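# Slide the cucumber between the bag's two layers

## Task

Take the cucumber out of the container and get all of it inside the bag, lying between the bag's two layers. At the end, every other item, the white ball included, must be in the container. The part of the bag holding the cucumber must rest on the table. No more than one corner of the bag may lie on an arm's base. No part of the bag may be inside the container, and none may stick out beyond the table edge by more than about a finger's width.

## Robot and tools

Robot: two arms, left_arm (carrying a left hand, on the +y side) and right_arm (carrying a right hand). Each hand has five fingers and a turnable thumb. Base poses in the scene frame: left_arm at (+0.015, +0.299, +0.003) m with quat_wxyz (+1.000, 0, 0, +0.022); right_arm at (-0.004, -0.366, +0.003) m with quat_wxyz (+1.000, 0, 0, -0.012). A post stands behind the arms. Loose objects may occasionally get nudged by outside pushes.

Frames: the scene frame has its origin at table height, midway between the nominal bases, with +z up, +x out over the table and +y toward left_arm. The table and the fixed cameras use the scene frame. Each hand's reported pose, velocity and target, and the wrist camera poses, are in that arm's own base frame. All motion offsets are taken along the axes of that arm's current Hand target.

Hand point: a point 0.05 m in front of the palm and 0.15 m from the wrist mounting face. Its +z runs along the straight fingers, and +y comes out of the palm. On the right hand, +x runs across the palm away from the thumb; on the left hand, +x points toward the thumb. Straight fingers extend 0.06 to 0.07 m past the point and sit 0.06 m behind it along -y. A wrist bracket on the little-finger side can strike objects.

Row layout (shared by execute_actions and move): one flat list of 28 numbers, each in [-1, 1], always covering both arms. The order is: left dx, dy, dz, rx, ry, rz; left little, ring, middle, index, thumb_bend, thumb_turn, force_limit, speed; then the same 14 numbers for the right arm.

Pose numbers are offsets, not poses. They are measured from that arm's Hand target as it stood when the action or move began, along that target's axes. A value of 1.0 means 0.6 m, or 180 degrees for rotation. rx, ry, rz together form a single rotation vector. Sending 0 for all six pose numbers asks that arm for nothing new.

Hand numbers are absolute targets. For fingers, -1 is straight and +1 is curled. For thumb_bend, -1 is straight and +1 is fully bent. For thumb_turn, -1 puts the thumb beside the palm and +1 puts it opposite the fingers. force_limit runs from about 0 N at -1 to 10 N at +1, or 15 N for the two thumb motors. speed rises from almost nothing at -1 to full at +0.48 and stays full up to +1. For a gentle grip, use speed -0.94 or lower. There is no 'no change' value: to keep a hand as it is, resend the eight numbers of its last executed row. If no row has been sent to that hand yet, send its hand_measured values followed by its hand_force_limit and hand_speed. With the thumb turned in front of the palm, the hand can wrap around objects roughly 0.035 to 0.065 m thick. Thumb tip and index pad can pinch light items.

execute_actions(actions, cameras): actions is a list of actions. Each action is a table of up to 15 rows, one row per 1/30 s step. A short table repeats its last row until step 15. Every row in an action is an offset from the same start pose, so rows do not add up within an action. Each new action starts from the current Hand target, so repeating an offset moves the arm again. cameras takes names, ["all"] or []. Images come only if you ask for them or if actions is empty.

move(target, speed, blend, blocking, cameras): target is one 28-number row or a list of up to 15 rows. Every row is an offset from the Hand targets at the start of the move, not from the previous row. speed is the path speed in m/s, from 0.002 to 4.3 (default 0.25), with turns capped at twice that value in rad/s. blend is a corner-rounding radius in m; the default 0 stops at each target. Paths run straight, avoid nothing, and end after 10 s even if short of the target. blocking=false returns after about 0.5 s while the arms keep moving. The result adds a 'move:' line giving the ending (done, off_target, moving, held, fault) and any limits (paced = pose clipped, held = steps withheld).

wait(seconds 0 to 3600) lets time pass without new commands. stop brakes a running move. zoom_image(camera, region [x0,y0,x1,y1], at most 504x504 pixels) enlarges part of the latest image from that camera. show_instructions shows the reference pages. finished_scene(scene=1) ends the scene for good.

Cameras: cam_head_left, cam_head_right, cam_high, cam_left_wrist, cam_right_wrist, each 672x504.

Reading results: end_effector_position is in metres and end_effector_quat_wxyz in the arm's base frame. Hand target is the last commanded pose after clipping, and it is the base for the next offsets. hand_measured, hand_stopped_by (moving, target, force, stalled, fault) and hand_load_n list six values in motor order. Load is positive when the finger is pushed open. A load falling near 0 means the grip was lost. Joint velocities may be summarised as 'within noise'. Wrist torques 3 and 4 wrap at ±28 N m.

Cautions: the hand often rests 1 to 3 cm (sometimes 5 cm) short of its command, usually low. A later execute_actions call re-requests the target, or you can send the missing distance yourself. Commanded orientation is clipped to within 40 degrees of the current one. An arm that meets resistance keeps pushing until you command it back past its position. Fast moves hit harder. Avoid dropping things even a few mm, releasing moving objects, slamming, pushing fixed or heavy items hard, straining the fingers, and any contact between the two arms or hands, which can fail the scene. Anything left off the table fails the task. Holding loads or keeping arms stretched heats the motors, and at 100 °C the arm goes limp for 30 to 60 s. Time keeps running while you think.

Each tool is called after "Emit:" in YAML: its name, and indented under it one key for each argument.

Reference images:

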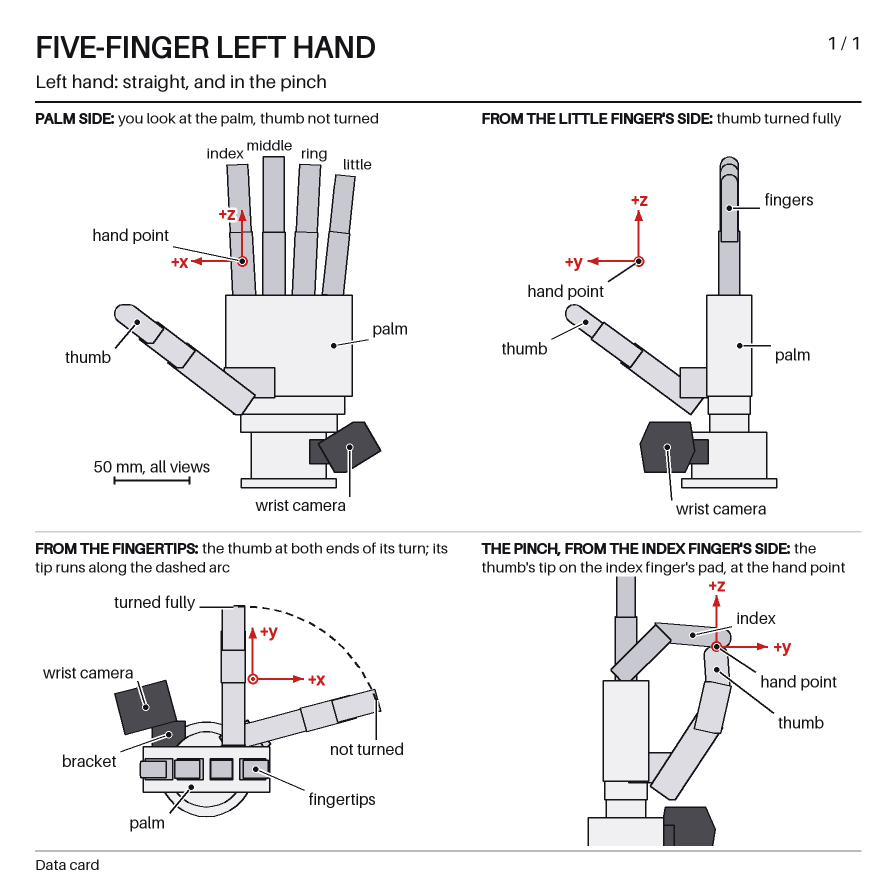

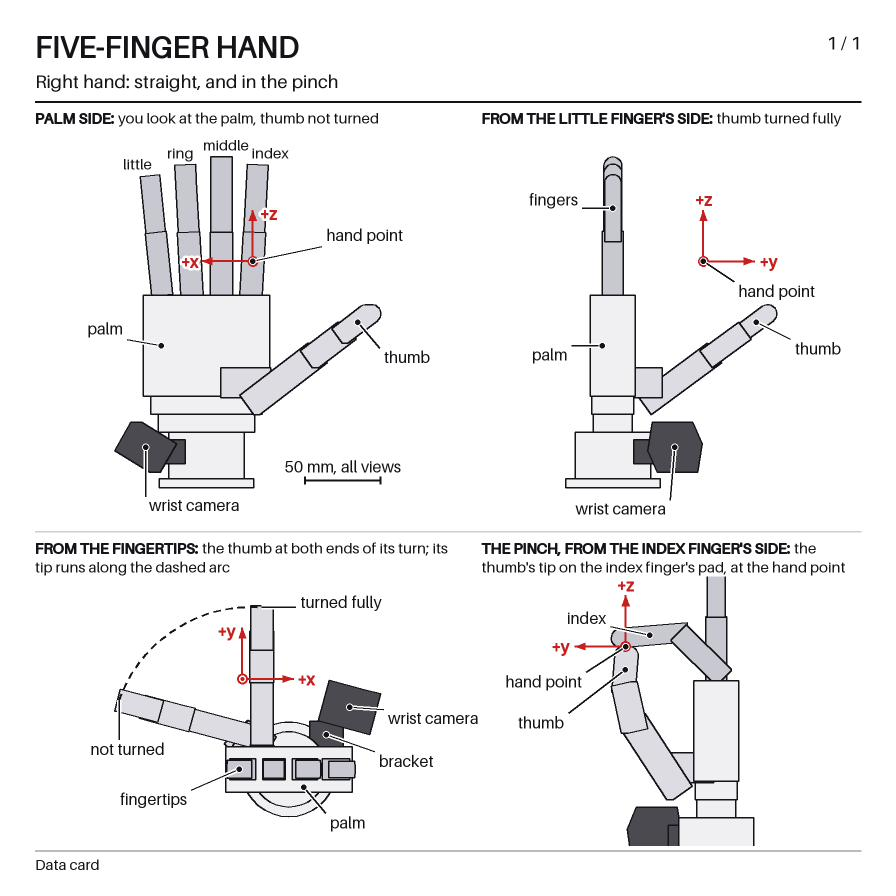

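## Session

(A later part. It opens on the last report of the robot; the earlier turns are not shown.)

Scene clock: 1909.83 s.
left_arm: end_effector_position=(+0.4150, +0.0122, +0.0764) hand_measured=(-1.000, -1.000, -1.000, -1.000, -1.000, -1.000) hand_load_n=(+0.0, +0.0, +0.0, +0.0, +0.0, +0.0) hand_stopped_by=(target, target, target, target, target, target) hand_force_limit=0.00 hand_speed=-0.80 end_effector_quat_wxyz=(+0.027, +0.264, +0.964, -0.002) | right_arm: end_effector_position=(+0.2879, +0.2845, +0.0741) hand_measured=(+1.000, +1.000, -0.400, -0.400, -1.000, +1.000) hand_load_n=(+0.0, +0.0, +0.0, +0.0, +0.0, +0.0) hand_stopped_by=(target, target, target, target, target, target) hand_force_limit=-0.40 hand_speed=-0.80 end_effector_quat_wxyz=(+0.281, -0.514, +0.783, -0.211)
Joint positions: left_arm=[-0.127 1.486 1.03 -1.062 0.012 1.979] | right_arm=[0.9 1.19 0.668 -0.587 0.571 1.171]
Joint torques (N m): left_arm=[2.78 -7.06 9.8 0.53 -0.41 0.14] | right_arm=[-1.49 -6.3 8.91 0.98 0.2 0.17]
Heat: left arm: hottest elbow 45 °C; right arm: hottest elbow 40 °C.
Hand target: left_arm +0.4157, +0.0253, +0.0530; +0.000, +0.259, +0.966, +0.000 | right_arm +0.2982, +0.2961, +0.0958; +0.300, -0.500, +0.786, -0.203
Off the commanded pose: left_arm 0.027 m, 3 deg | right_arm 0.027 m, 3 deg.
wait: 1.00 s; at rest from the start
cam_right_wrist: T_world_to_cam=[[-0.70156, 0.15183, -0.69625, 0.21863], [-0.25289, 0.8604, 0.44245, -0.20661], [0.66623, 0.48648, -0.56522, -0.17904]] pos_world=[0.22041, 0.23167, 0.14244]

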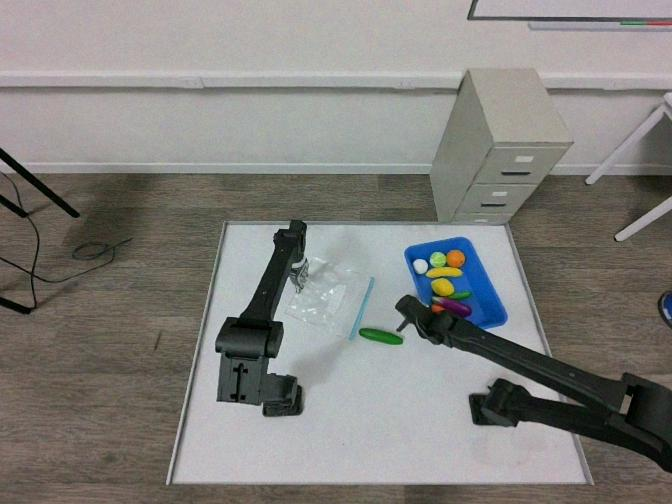

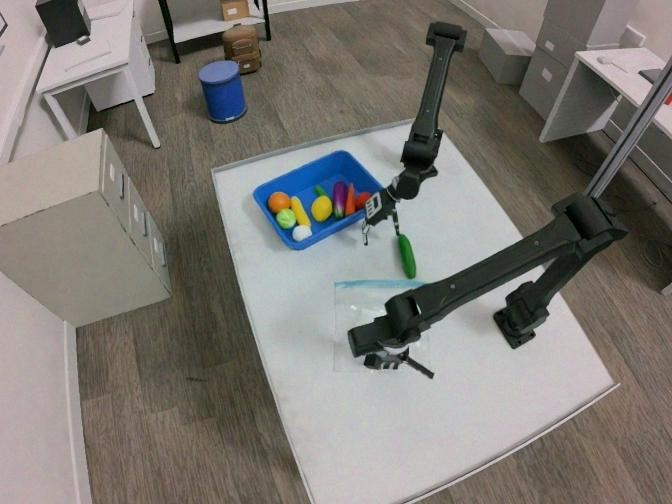

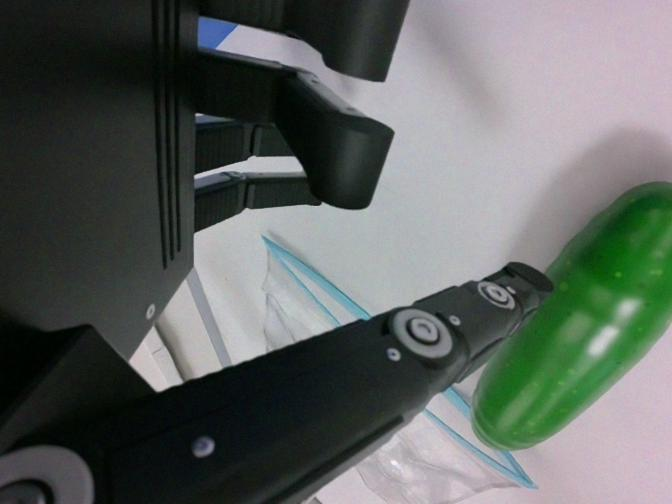

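Emit:
move:
  target: [0,0,0,0,0,0,-1,-1,-1,-1,-1,-1,0,-0.8,0.0248,0.0907,-0.1287,0.1042,0.0223,-0.0948,1,1,-0.4,-0.4,-0.44,1,-0.4,0]
  speed: 0.1
  cameras: ["cam_right_wrist","cam_high","cam_head_left","cam_head_right"]

Emit:
zoom_image:
  camera: "cam_high"
  region: [335, 180, 475, 320]

Emit:
zoom_image:
  camera: "cam_head_left"
  region: [320, 260, 450, 390]

Scene clock: 1972.10 s.
left_arm: end_effector_position=(+0.4150, +0.0122, +0.0764) hand_measured=(-1.000, -1.000, -1.000, -1.000, -1.000, -1.000) hand_load_n=(+0.0, +0.0, +0.0, +0.0, +0.0, +0.0) hand_stopped_by=(target, target, target, target, target, target) hand_force_limit=0.00 hand_speed=-0.80 end_effector_quat_wxyz=(+0.027, +0.264, +0.964, -0.002) | right_arm: end_effector_position=(+0.2035, +0.2928, +0.1053) hand_measured=(+1.000, +1.000, -0.400, -0.400, -0.440, +1.000) hand_load_n=(+0.0, +0.0, +0.0, +0.0, +0.0, +0.0) hand_stopped_by=(target, target, target, target, target, target) hand_force_limit=-0.40 hand_speed=0.00 end_effector_quat_wxyz=(+0.308, -0.554, +0.666, -0.393)
Joint positions: left_arm=[-0.127 1.486 1.03 -1.062 0.012 1.979] | right_arm=[1.361 1.244 0.749 -1.081 1.046 1.547]
Joint torques (N m): left_arm=[2.84 -7.18 9.8 0.57 -0.42 0.13] | right_arm=[-0.67 -4.66 8.25 0.08 0.59 0.13]
Heat: left arm: hottest elbow 45 °C; right arm: hottest elbow 41 °C.
Hand target: left_arm +0.4157, +0.0253, +0.0530; +0.000, +0.259, +0.966, +0.000 | right_arm +0.2052, +0.3067, +0.1151; +0.317, -0.548, +0.670, -0.387
Off the commanded pose: left_arm 0.027 m, 3 deg | right_arm 0.017 m, 1 deg.
move: off_target (right_arm)
cam_right_wrist: T_world_to_cam=[[-0.47978, -0.16695, -0.86136, 0.24541], [-0.40616, 0.91246, 0.04938, -0.19157], [0.77772, 0.37354, -0.50559, -0.10514]] pos_world=[0.1217, 0.25505, 0.16769]
Images, in order (width x height): cam_head_left 672x504, cam_head_right 672x504, cam_high 672x504, cam_right_wrist 672x504.

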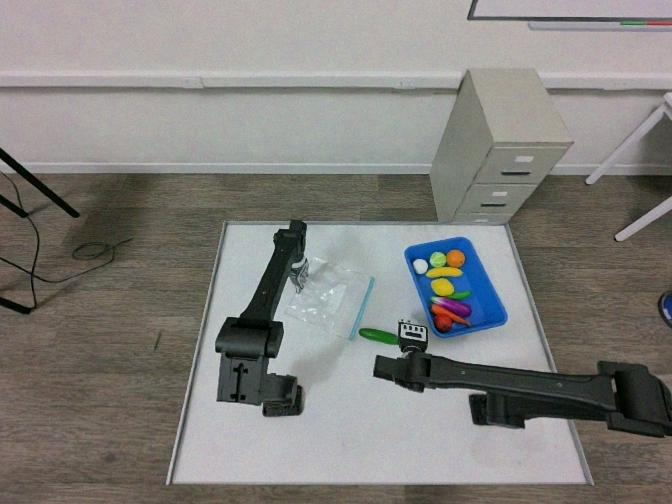

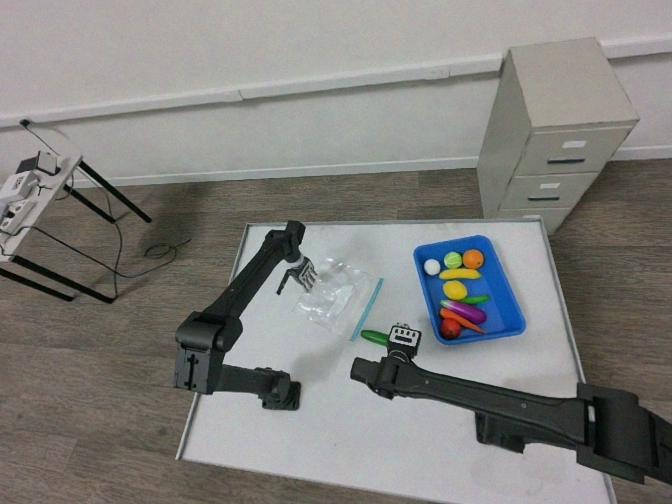

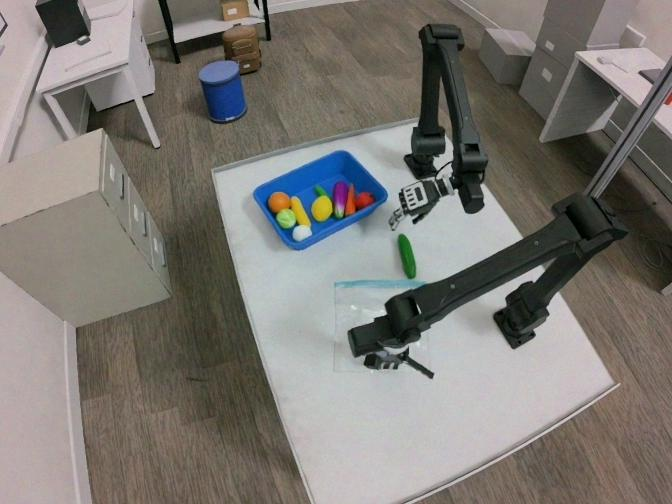

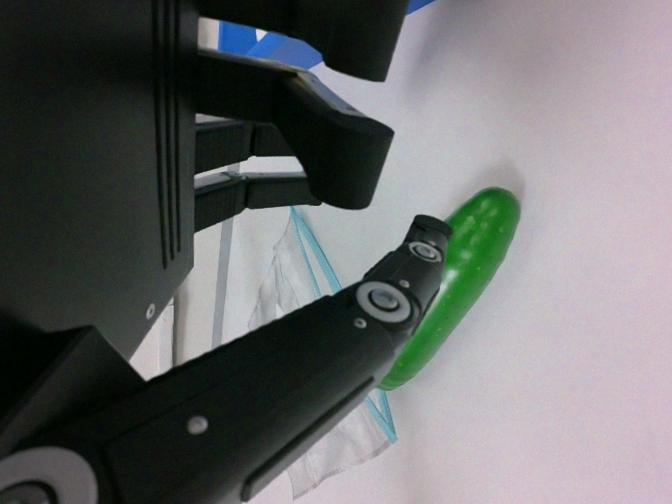

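Scaled by 3.600.

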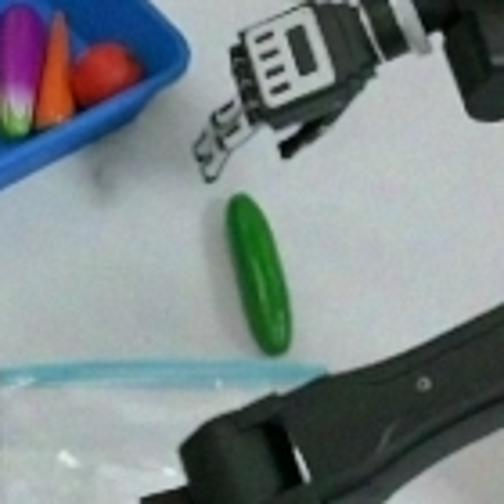

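Scaled by 3.877.

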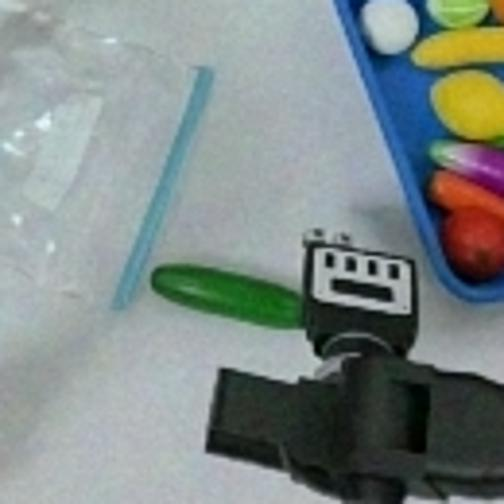

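Emit:
zoom_image:
  camera: "cam_right_wrist"
  region: [360, 150, 560, 400]

Emit:
zoom_image:
  camera: "cam_head_right"
  region: [330, 290, 460, 420]

Scaled by 2.016.

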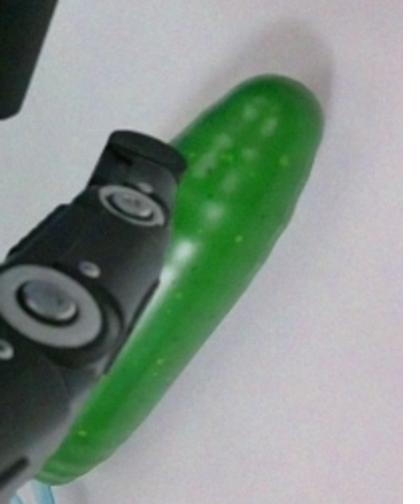

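Scaled by 3.877.

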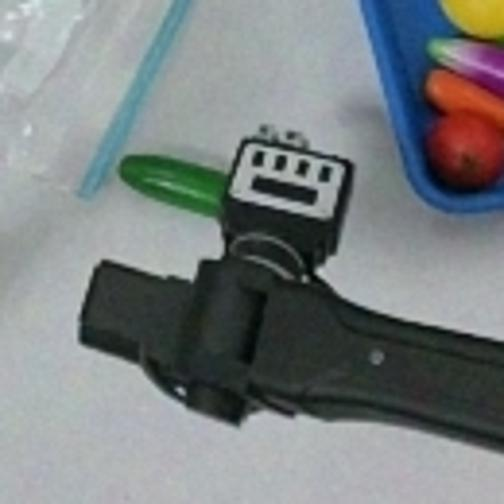

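Emit:
move:
  target: [0,0,0,0,0,0,-1,-1,-1,-1,-1,-1,0,-0.8,-0.0243,0.0692,0.0302,0,0,0,1,1,-0.4,-0.4,-0.44,1,-0.4,0]
  speed: 0.06
  cameras: ["cam_right_wrist","cam_high","cam_head_left"]

Emit:
zoom_image:
  camera: "cam_high"
  region: [355, 200, 455, 300]

Emit:
zoom_image:
  camera: "cam_right_wrist"
  region: [300, 100, 550, 450]

Scene clock: 2046.03 s.
left_arm: end_effector_position=(+0.4150, +0.0122, +0.0764) hand_measured=(-1.000, -1.000, -1.000, -1.000, -1.000, -1.000) hand_load_n=(+0.0, +0.0, +0.0, +0.0, +0.0, -0.5) hand_stopped_by=(target, target, target, target, target, target) hand_force_limit=0.00 hand_speed=-0.80 end_effector_quat_wxyz=(+0.027, +0.264, +0.964, -0.002) | right_arm: end_effector_position=(+0.2034, +0.3142, +0.0697) hand_measured=(+1.000, +1.000, -0.400, -0.400, -0.440, +1.000) hand_load_n=(+0.0, +0.0, +0.0, +0.0, +0.0, +0.0) hand_stopped_by=(target, target, target, target, target, target) hand_force_limit=-0.40 hand_speed=0.00 end_effector_quat_wxyz=(+0.309, -0.553, +0.667, -0.393)
Joint positions: left_arm=[-0.127 1.486 1.03 -1.062 0.012 1.979] | right_arm=[1.375 1.367 0.749 -0.982 1.046 1.58]
Joint torques (N m): left_arm=[2.96 -6.95 9.74 0.64 -0.41 0.14] | right_arm=[-0.5 -5.77 5.83 1.05 0.58 0.16]
Heat: left arm: hottest elbow 45 °C; right arm: hottest elbow 41 °C.
Hand target: left_arm +0.4157, +0.0253, +0.0530; +0.000, +0.259, +0.966, +0.000 | right_arm +0.2031, +0.3220, +0.0700; +0.316, -0.548, +0.670, -0.387
Off the commanded pose: left_arm 0.027 m, 3 deg | right_arm 0.008 m, 1 deg.
move: done
cam_right_wrist: T_world_to_cam=[[-0.47908, -0.1623, -0.86264, 0.2167], [-0.4043, 0.91311, 0.05273, -0.2102], [0.77912, 0.37402, -0.50307, -0.13164]] pos_world=[0.1214, 0.27634, 0.13179]
Images, in order (width x height): cam_head_left 672x504, cam_high 672x504, cam_right_wrist 672x504.

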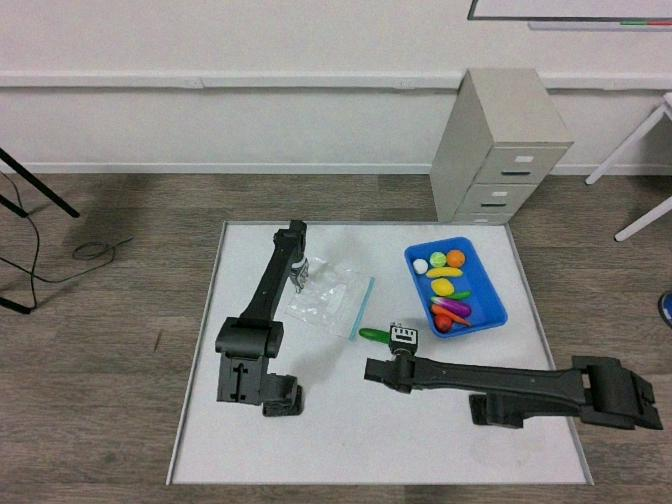

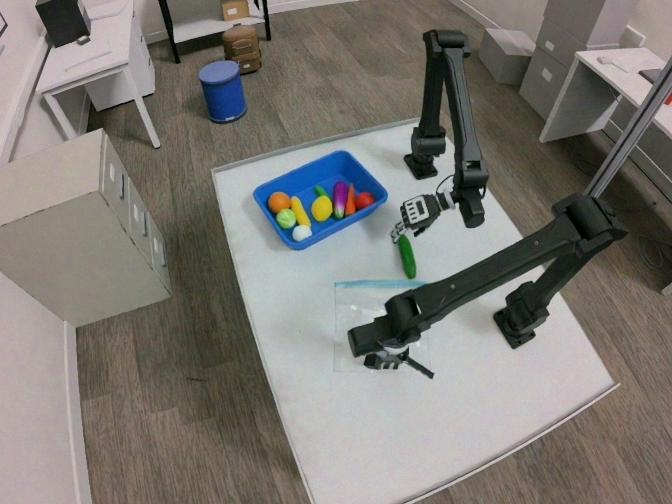

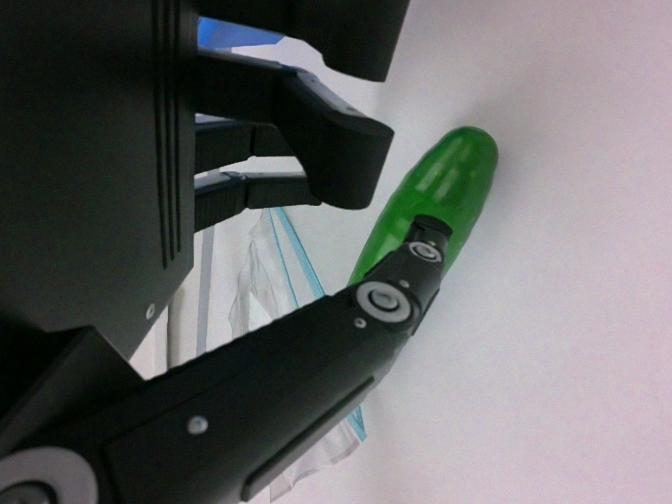

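Scaled by 5.040.

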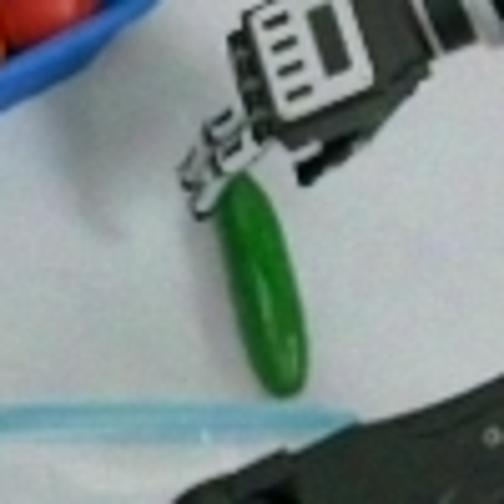

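Scaled by 1.440.

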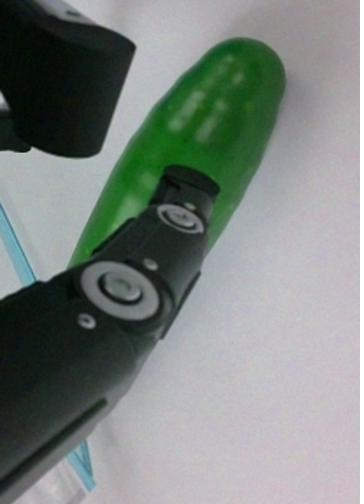

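Emit:
move:
  target: [0,0,0,0,0,0,-1,-1,-1,-1,-1,-1,0,-0.8,0,0.0346,0.02,0,0,0,1,1,-0.4,-0.4,-0.44,1,-0.4,0]
  speed: 0.04
  cameras: ["cam_right_wrist","cam_high","cam_head_left"]

Emit:
zoom_image:
  camera: "cam_high"
  region: [355, 200, 455, 300]

Emit:
zoom_image:
  camera: "cam_right_wrist"
  region: [300, 100, 550, 450]

Scene clock: 2062.13 s.
left_arm: end_effector_position=(+0.4150, +0.0122, +0.0764) hand_measured=(-1.000, -1.000, -1.000, -1.000, -1.000, -1.000) hand_load_n=(+0.0, +0.0, +0.0, +0.0, -0.5, +0.0) hand_stopped_by=(target, target, target, target, target, target) hand_force_limit=0.00 hand_speed=-0.80 end_effector_quat_wxyz=(+0.027, +0.264, +0.964, -0.002) | right_arm: end_effector_position=(+0.2042, +0.3179, +0.0486) hand_measured=(+1.000, +1.000, -0.400, -0.400, -0.440, +1.000) hand_load_n=(+0.0, +0.0, +0.0, -0.5, +0.0, +0.0) hand_stopped_by=(target, target, target, target, target, target) hand_force_limit=-0.40 hand_speed=0.00 end_effector_quat_wxyz=(+0.312, -0.551, +0.669, -0.390)
Joint positions: left_arm=[-0.127 1.486 1.03 -1.062 0.012 1.979] | right_arm=[1.375 1.415 0.726 -0.903 1.046 1.581]
Joint torques (N m): left_arm=[2.61 -7.24 9.83 0.53 -0.41 0.13] | right_arm=[-0.62 -6.24 4.97 1.13 0.57 0.14]
Heat: left arm: hottest elbow 45 °C; right arm: hottest elbow 40 °C.
Hand target: left_arm +0.4157, +0.0253, +0.0530; +0.000, +0.259, +0.966, +0.000 | right_arm +0.2032, +0.3219, +0.0461; +0.316, -0.548, +0.670, -0.388
Off the commanded pose: left_arm 0.027 m, 3 deg | right_arm 0.005 m, 1 deg.
move: done
cam_right_wrist: T_world_to_cam=[[-0.47728, -0.15417, -0.86512, 0.19671], [-0.40388, 0.91283, 0.06014, -0.21249], [0.78044, 0.37811, -0.49795, -0.14612]] pos_world=[0.1221, 0.27955, 0.1102]
Images, in order (width x height): cam_head_left 672x504, cam_high 672x504, cam_right_wrist 672x504.

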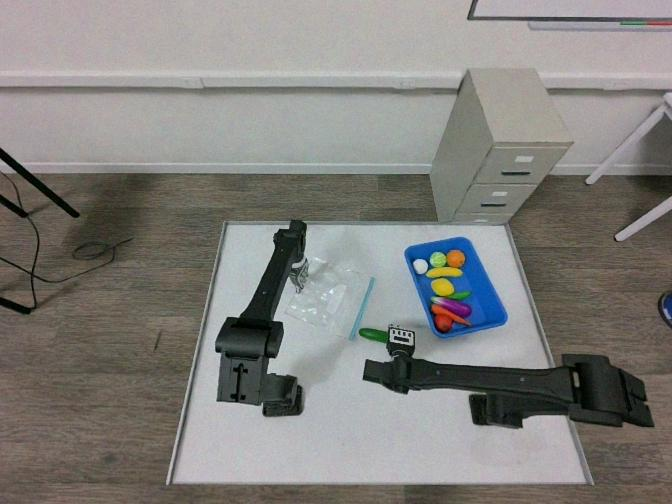

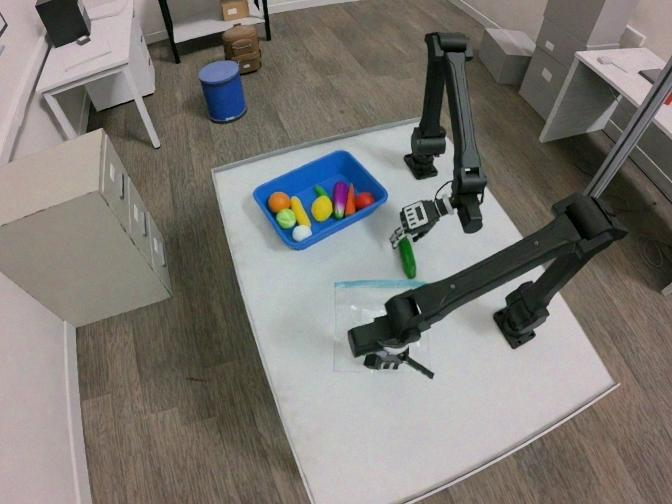

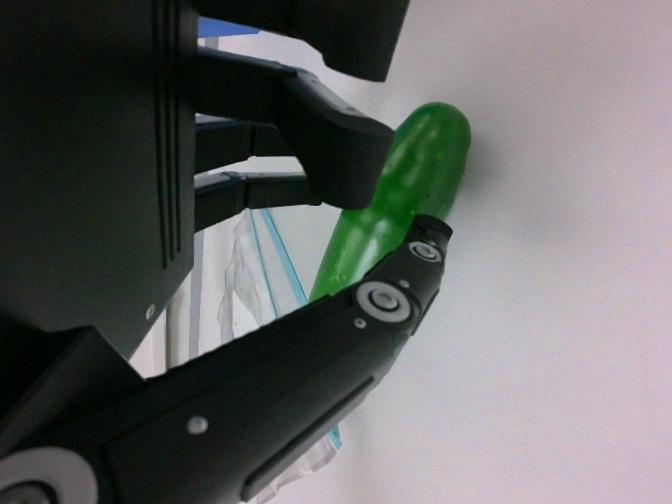

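Scaled by 5.040.

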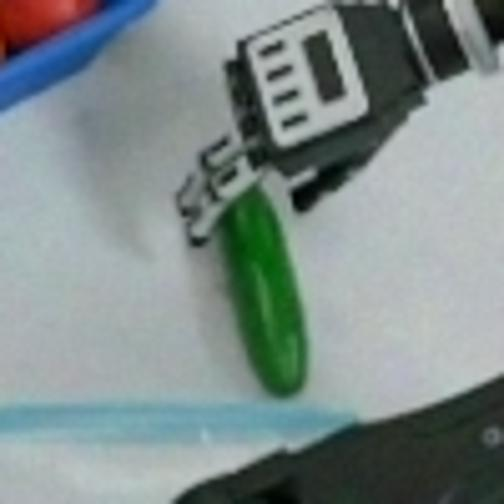

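Scaled by 1.440.

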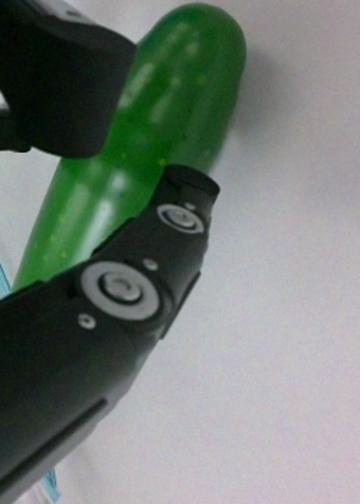

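Emit:
move:
  target: [0,0,0,0,0,0,-1,-1,-1,-1,-1,-1,0,-0.8,0.0028,0.0167,-0.007,0,0,0,1,1,-0.4,-0.4,-0.44,1,-0.4,0]
  speed: 0.04
  cameras: ["cam_right_wrist","cam_high"]

Emit:
zoom_image:
  camera: "cam_right_wrist"
  region: [300, 80, 550, 430]

Emit:
zoom_image:
  camera: "cam_high"
  region: [355, 200, 455, 300]

Scene clock: 2079.80 s.
left_arm: end_effector_position=(+0.4150, +0.0122, +0.0764) hand_measured=(-1.000, -1.000, -1.000, -1.000, -1.000, -1.000) hand_load_n=(+0.0, +0.0, +0.5, +0.0, +0.0, +0.0) hand_stopped_by=(target, target, target, target, target, target) hand_force_limit=0.00 hand_speed=-0.80 end_effector_quat_wxyz=(+0.027, +0.264, +0.964, -0.002) | right_arm: end_effector_position=(+0.1965, +0.3224, +0.0426) hand_measured=(+1.000, +1.000, -0.400, -0.400, -0.440, +1.000) hand_load_n=(+0.5, +0.0, +0.0, +0.0, +0.0, +0.0) hand_stopped_by=(target, target, target, target, target, target) hand_force_limit=-0.40 hand_speed=0.00 end_effector_quat_wxyz=(+0.319, -0.547, +0.672, -0.385)
Joint positions: left_arm=[-0.127 1.486 1.03 -1.062 0.012 1.979] | right_arm=[1.402 1.433 0.722 -0.905 1.046 1.632]
Joint torques (N m): left_arm=[2.96 -7.41 9.76 0.57 -0.38 0.13] | right_arm=[-0.56 -6.12 5 0.03 0.53 0.17]
Heat: left arm: hottest elbow 45 °C; right arm: hottest elbow 39 °C.
Hand target: left_arm +0.4157, +0.0253, +0.0530; +0.000, +0.259, +0.966, +0.000 | right_arm +0.1944, +0.3221, +0.0395; +0.317, -0.548, +0.670, -0.387
Off the commanded pose: left_arm 0.027 m, 3 deg | right_arm 0.004 m, 0 deg.
move: done
cam_right_wrist: T_world_to_cam=[[-0.47329, -0.13784, -0.87006, 0.18262], [-0.40519, 0.91106, 0.07607, -0.21922], [0.78219, 0.38854, -0.48705, -0.14894]] pos_world=[0.1141, 0.28276, 0.10302]
Images, in order (width x height): cam_high 672x504, cam_right_wrist 672x504.

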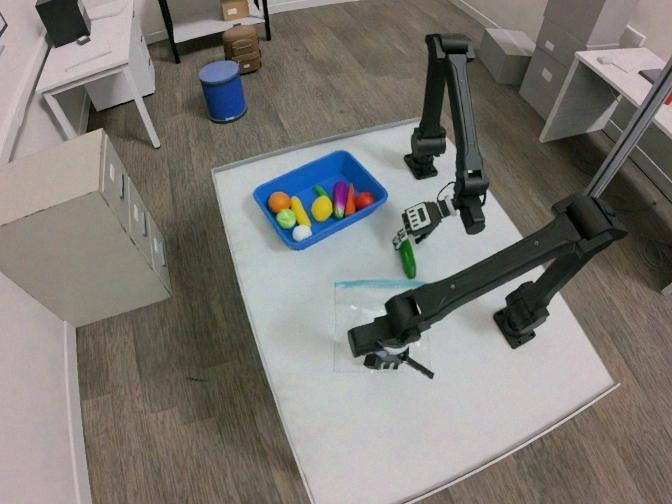

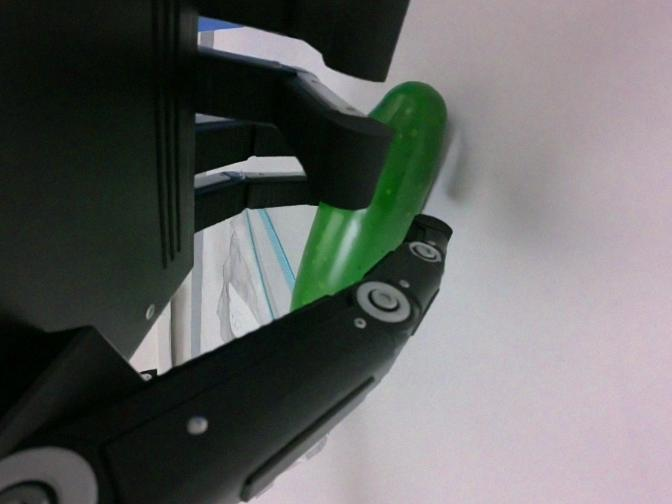

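Scaled by 1.440.

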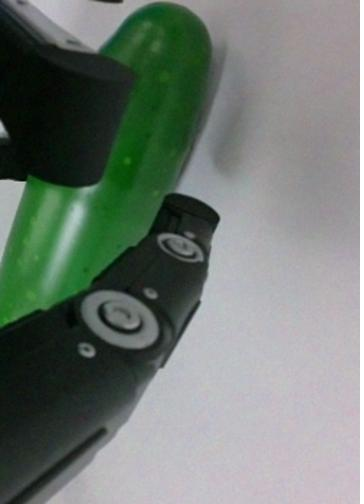

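Scaled by 5.040.

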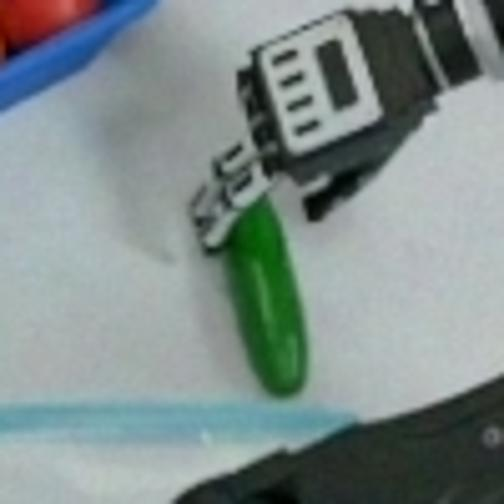

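Emit:
move:
  target: [0,0,0,0,0,0,-1,-1,-1,-1,-1,-1,0,-0.8,0,0.0058,0.0033,0,0,0,1,1,-0.4,-0.4,-0.44,1,-0.4,0]
  speed: 0.03
  cameras: []

Emit:
move:
  target: [0,0,0,0,0,0,-1,-1,-1,-1,-1,-1,0,-0.8,0,0,0,0,0,0,1,1,0.1,0.1,0.1,1,-0.3,-0.92]
  cameras: ["cam_right_wrist","cam_high"]

Emit:
zoom_image:
  camera: "cam_right_wrist"
  region: [300, 80, 550, 430]

Emit:
zoom_image:
  camera: "cam_high"
  region: [355, 200, 455, 300]

Scene clock: 2092.77 s.
left_arm: end_effector_position=(+0.4150, +0.0122, +0.0764) hand_measured=(-1.000, -1.000, -1.000, -1.000, -1.000, -1.000) hand_load_n=(+0.0, +0.0, +0.0, +0.0, +0.0, +0.0) hand_stopped_by=(target, target, target, target, target, target) hand_force_limit=0.00 hand_speed=-0.80 end_effector_quat_wxyz=(+0.027, +0.264, +0.964, -0.002) | right_arm: end_effector_position=(+0.1961, +0.3200, +0.0386) hand_measured=(+1.000, +1.000, -0.400, -0.400, -0.440, +1.000) hand_load_n=(+0.0, +0.0, +0.0, +0.0, +0.0, +0.0) hand_stopped_by=(target, target, target, target, target, target) hand_force_limit=-0.40 hand_speed=0.00 end_effector_quat_wxyz=(+0.315, -0.549, +0.670, -0.388)
Joint positions: left_arm=[-0.127 1.486 1.03 -1.062 0.012 1.979] | right_arm=[1.402 1.442 0.718 -0.905 1.046 1.633]
Joint torques (N m): left_arm=[2.78 -7.18 9.84 0.57 -0.4 0.13] | right_arm=[-0.62 -6.24 4.82 0.55 0.54 0.17]
Heat: left arm: hottest elbow 45 °C; right arm: hottest elbow 39 °C.
Hand target: left_arm +0.4157, +0.0253, +0.0530; +0.000, +0.259, +0.966, +0.000 | right_arm +0.1944, +0.3221, +0.0355; +0.317, -0.548, +0.670, -0.387
Off the commanded pose: left_arm 0.027 m, 3 deg | right_arm 0.004 m, 0 deg.
move: done

Scene clock: 2094.97 s.
left_arm: end_effector_position=(+0.4150, +0.0122, +0.0764) hand_measured=(-1.000, -1.000, -1.000, -1.000, -1.000, -1.000) hand_load_n=(+0.0, +0.0, +0.0, +0.0, +0.0, +0.0) hand_stopped_by=(target, target, target, target, target, target) hand_force_limit=0.00 hand_speed=-0.80 end_effector_quat_wxyz=(+0.027, +0.264, +0.964, -0.002) | right_arm: end_effector_position=(+0.2001, +0.3201, +0.0423) hand_measured=(+1.000, +1.000, -0.104, -0.096, -0.218, +1.000) hand_load_n=(+0.0, +0.0, +4.5, +6.5, +5.5, +0.5) hand_stopped_by=(target, target, force, force, force, target) hand_force_limit=-0.30 hand_speed=-0.92 end_effector_quat_wxyz=(+0.324, -0.542, +0.668, -0.395)
Joint positions: left_arm=[-0.127 1.486 1.03 -1.062 0.012 1.979] | right_arm=[1.401 1.442 0.718 -0.905 1.071 1.643]
Joint torques (N m): left_arm=[2.9 -7.18 9.87 0.5 -0.41 0.14] | right_arm=[-0.38 -6.3 4.85 0.49 -0.35 0.06]
Heat: left arm: hottest elbow 45 °C; right arm: hottest elbow 38 °C.
Hand target: left_arm +0.4157, +0.0253, +0.0530; +0.000, +0.259, +0.966, +0.000 | right_arm +0.1944, +0.3221, +0.0355; +0.317, -0.548, +0.670, -0.387
Off the commanded pose: left_arm 0.027 m, 3 deg | right_arm 0.009 m, 1 deg.
move: done
cam_right_wrist: T_world_to_cam=[[-0.45237, -0.142, -0.88045, 0.18149], [-0.40277, 0.91336, 0.05964, -0.21614], [0.7957, 0.38159, -0.47037, -0.15215]] pos_world=[0.11612, 0.28124, 0.10112]
Images, in order (width x height): cam_high 672x504, cam_right_wrist 672x504.

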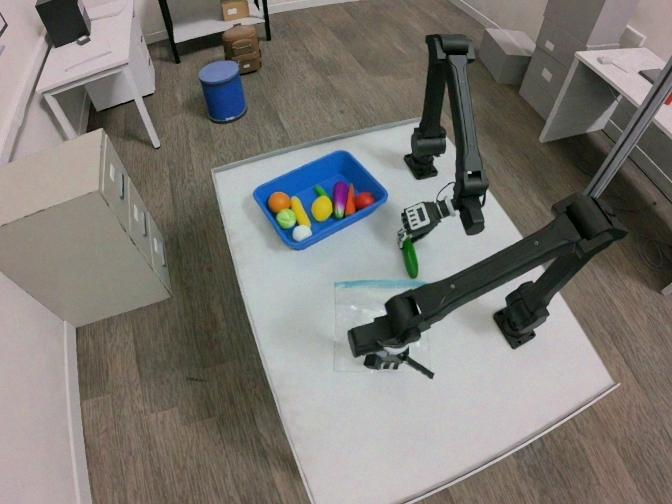

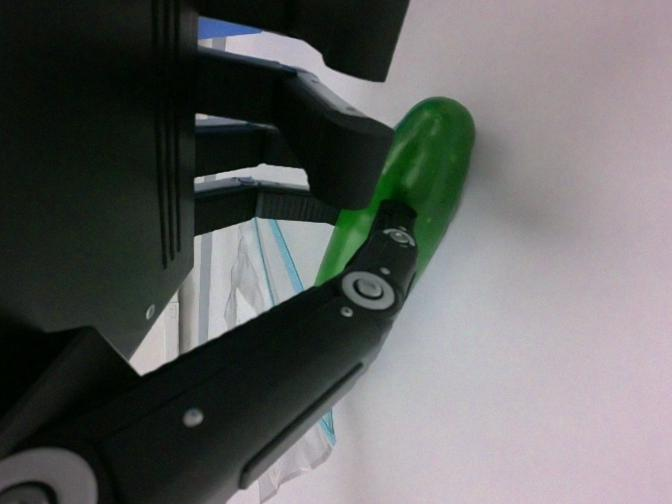

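Scaled by 1.440.

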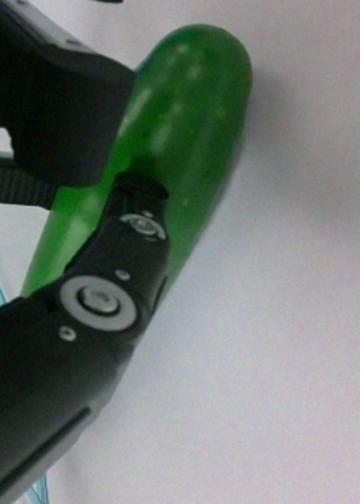

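Scaled by 5.040.

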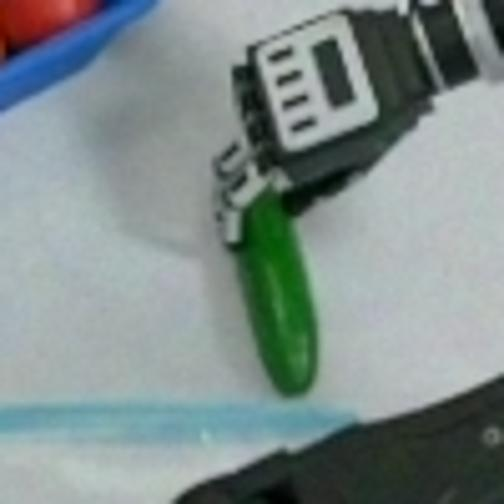

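Emit:
move:
  target: [0,0,0,0,0,0,-1,-1,-1,-1,-1,-1,0,-0.8,0,0,0,0,0,0,1,1,-0.4,-0.4,-0.44,1,-0.3,-0.9]
  cameras: ["cam_right_wrist","cam_high"]

Emit:
zoom_image:
  camera: "cam_right_wrist"
  region: [300, 80, 550, 430]

Emit:
zoom_image:
  camera: "cam_high"
  region: [355, 200, 455, 300]

Scene clock: 2181.77 s.
left_arm: end_effector_position=(+0.4150, +0.0122, +0.0764) hand_measured=(-1.000, -1.000, -1.000, -1.000, -1.000, -1.000) hand_load_n=(+0.0, +0.0, +0.0, +0.0, +0.0, +0.0) hand_stopped_by=(target, target, target, target, target, target) hand_force_limit=0.00 hand_speed=-0.80 end_effector_quat_wxyz=(+0.027, +0.264, +0.964, -0.002) | right_arm: end_effector_position=(+0.1945, +0.3219, +0.0393) hand_measured=(+1.000, +1.000, -0.400, -0.400, -0.440, +1.000) hand_load_n=(+0.0, +0.0, +0.0, +0.0, -0.5, -0.5) hand_stopped_by=(target, target, target, target, target, target) hand_force_limit=-0.30 hand_speed=-0.90 end_effector_quat_wxyz=(+0.319, -0.548, +0.670, -0.387)
Joint positions: left_arm=[-0.127 1.486 1.03 -1.062 0.012 1.979] | right_arm=[1.409 1.442 0.718 -0.905 1.049 1.643]
Joint torques (N m): left_arm=[3.02 -7.3 9.84 0.59 -0.43 0.13] | right_arm=[-1.14 -6.3 4.85 0.55 0.41 0.04]
Heat: left arm: hottest elbow 45 °C; right arm: hottest elbow 36 °C.
Hand target: left_arm +0.4157, +0.0253, +0.0530; +0.000, +0.259, +0.966, +0.000 | right_arm +0.1944, +0.3221, +0.0355; +0.317, -0.548, +0.670, -0.387
Off the commanded pose: left_arm 0.027 m, 3 deg | right_arm 0.004 m, 0 deg.
move: done
cam_right_wrist: T_world_to_cam=[[-0.47023, -0.14189, -0.87106, 0.17957], [-0.40718, 0.91055, 0.07148, -0.21858], [0.783, 0.38829, -0.48594, -0.149]] pos_world=[0.1121, 0.28237, 0.09964]
Images, in order (width x height): cam_high 672x504, cam_right_wrist 672x504.

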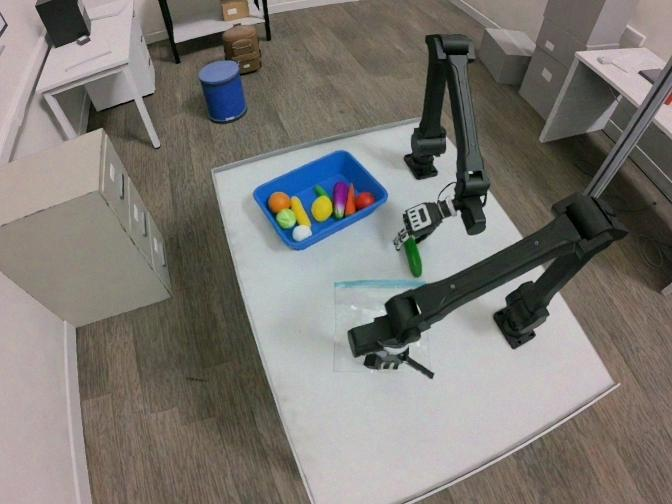

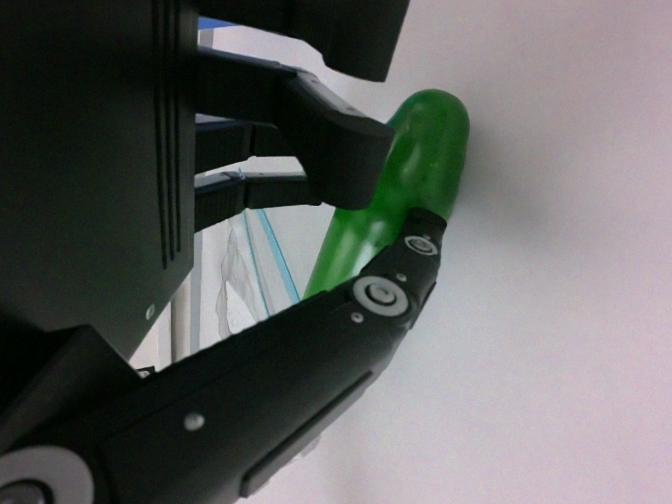

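Scaled by 1.440.

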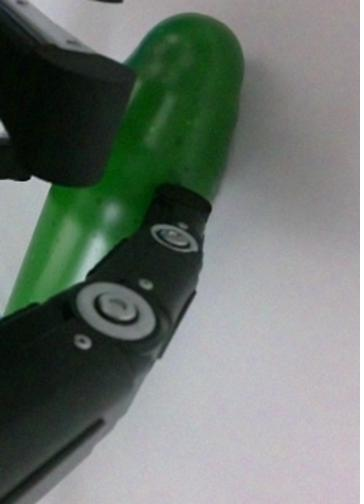

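Scaled by 5.040.

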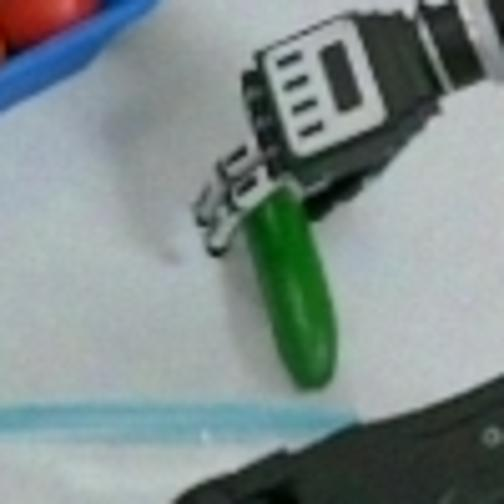

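Emit:
move:
  target:
    - [0,0,0,0,0,0,-1,-1,-1,-1,-1,-1,0,-0.8,0,0.01,-0.0173,0,0,0,1,1,-0.4,-0.4,-0.44,1,-0.3,-0.9]
    - [0,0,0,0,0,0,-1,-1,-1,-1,-1,-1,0,-0.8,0,0.0273,-0.0073,0,0,0,1,1,-0.4,-0.4,-0.44,1,-0.3,-0.9]
  speed: 0.03
  cameras: ["cam_right_wrist","cam_high"]

Emit:
zoom_image:
  camera: "cam_right_wrist"
  region: [300, 60, 550, 410]

Emit:
zoom_image:
  camera: "cam_high"
  region: [355, 200, 455, 300]

Scene clock: 2206.47 s.
left_arm: end_effector_position=(+0.4150, +0.0122, +0.0764) hand_measured=(-1.000, -1.000, -1.000, -1.000, -1.000, -1.000) hand_load_n=(+0.0, +0.0, +0.0, +0.0, +0.0, +0.0) hand_stopped_by=(target, target, target, target, target, target) hand_force_limit=0.00 hand_speed=-0.80 end_effector_quat_wxyz=(+0.027, +0.264, +0.964, -0.002) | right_arm: end_effector_position=(+0.1843, +0.3204, +0.0268) hand_measured=(+1.000, +1.000, -0.400, -0.400, -0.440, +1.000) hand_load_n=(+0.0, +0.5, +0.0, +0.0, +0.0, +0.0) hand_stopped_by=(target, target, target, target, target, target) hand_force_limit=-0.30 hand_speed=-0.90 end_effector_quat_wxyz=(+0.313, -0.550, +0.669, -0.391)
Joint positions: left_arm=[-0.127 1.486 1.03 -1.062 0.012 1.979] | right_arm=[1.439 1.483 0.718 -0.936 1.044 1.708]
Joint torques (N m): left_arm=[2.96 -6.95 9.88 0.5 -0.41 0.16] | right_arm=[-0.67 -6.48 4.67 0.69 0.46 0.14]
Heat: left arm: hottest elbow 45 °C; right arm: hottest elbow 36 °C.
Hand target: left_arm +0.4157, +0.0253, +0.0530; +0.000, +0.259, +0.966, +0.000 | right_arm +0.1826, +0.3244, +0.0235; +0.317, -0.548, +0.671, -0.387
Off the commanded pose: left_arm 0.027 m, 3 deg | right_arm 0.005 m, 1 deg.
move: done
cam_right_wrist: T_world_to_cam=[[-0.47455, -0.15351, -0.86674, 0.16807], [-0.40415, 0.91275, 0.05962, -0.22147], [0.78196, 0.37858, -0.49519, -0.14291]] pos_world=[0.102, 0.28205, 0.08811]
Images, in order (width x height): cam_high 672x504, cam_right_wrist 672x504.

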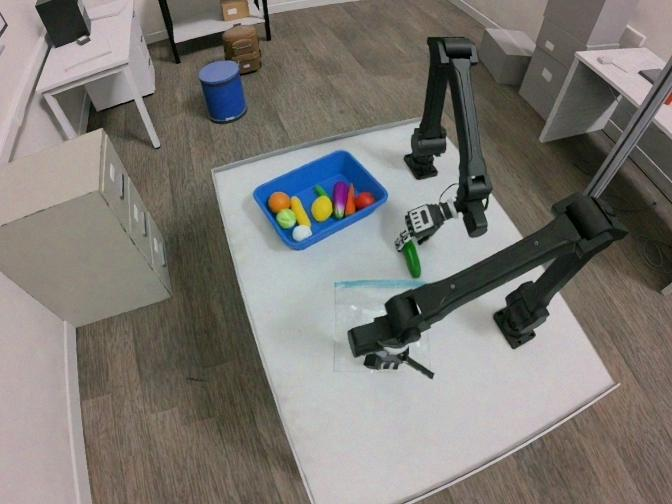

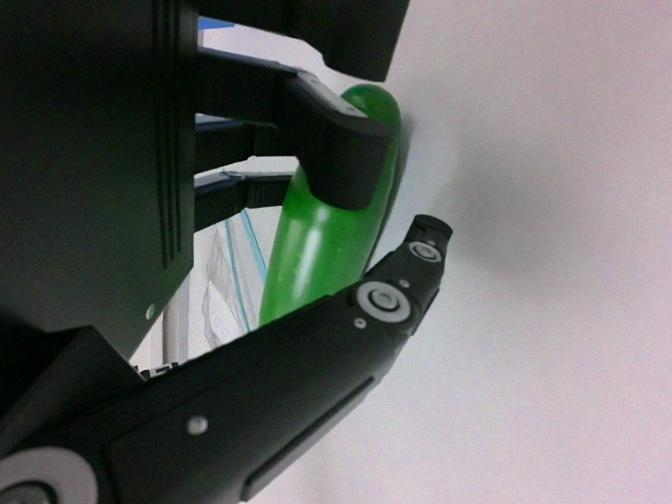

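Scaled by 1.440.

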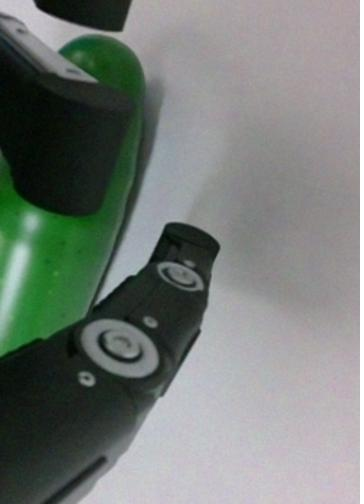

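Scaled by 5.040.

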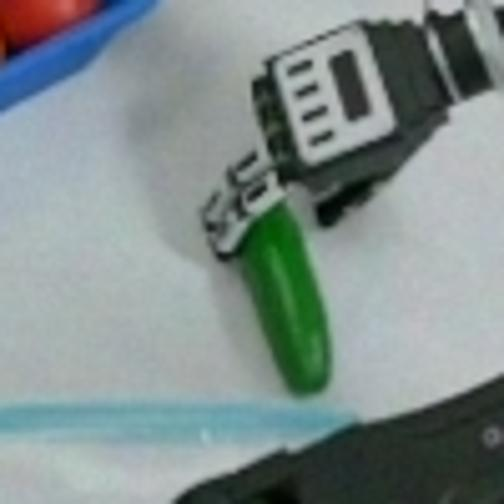

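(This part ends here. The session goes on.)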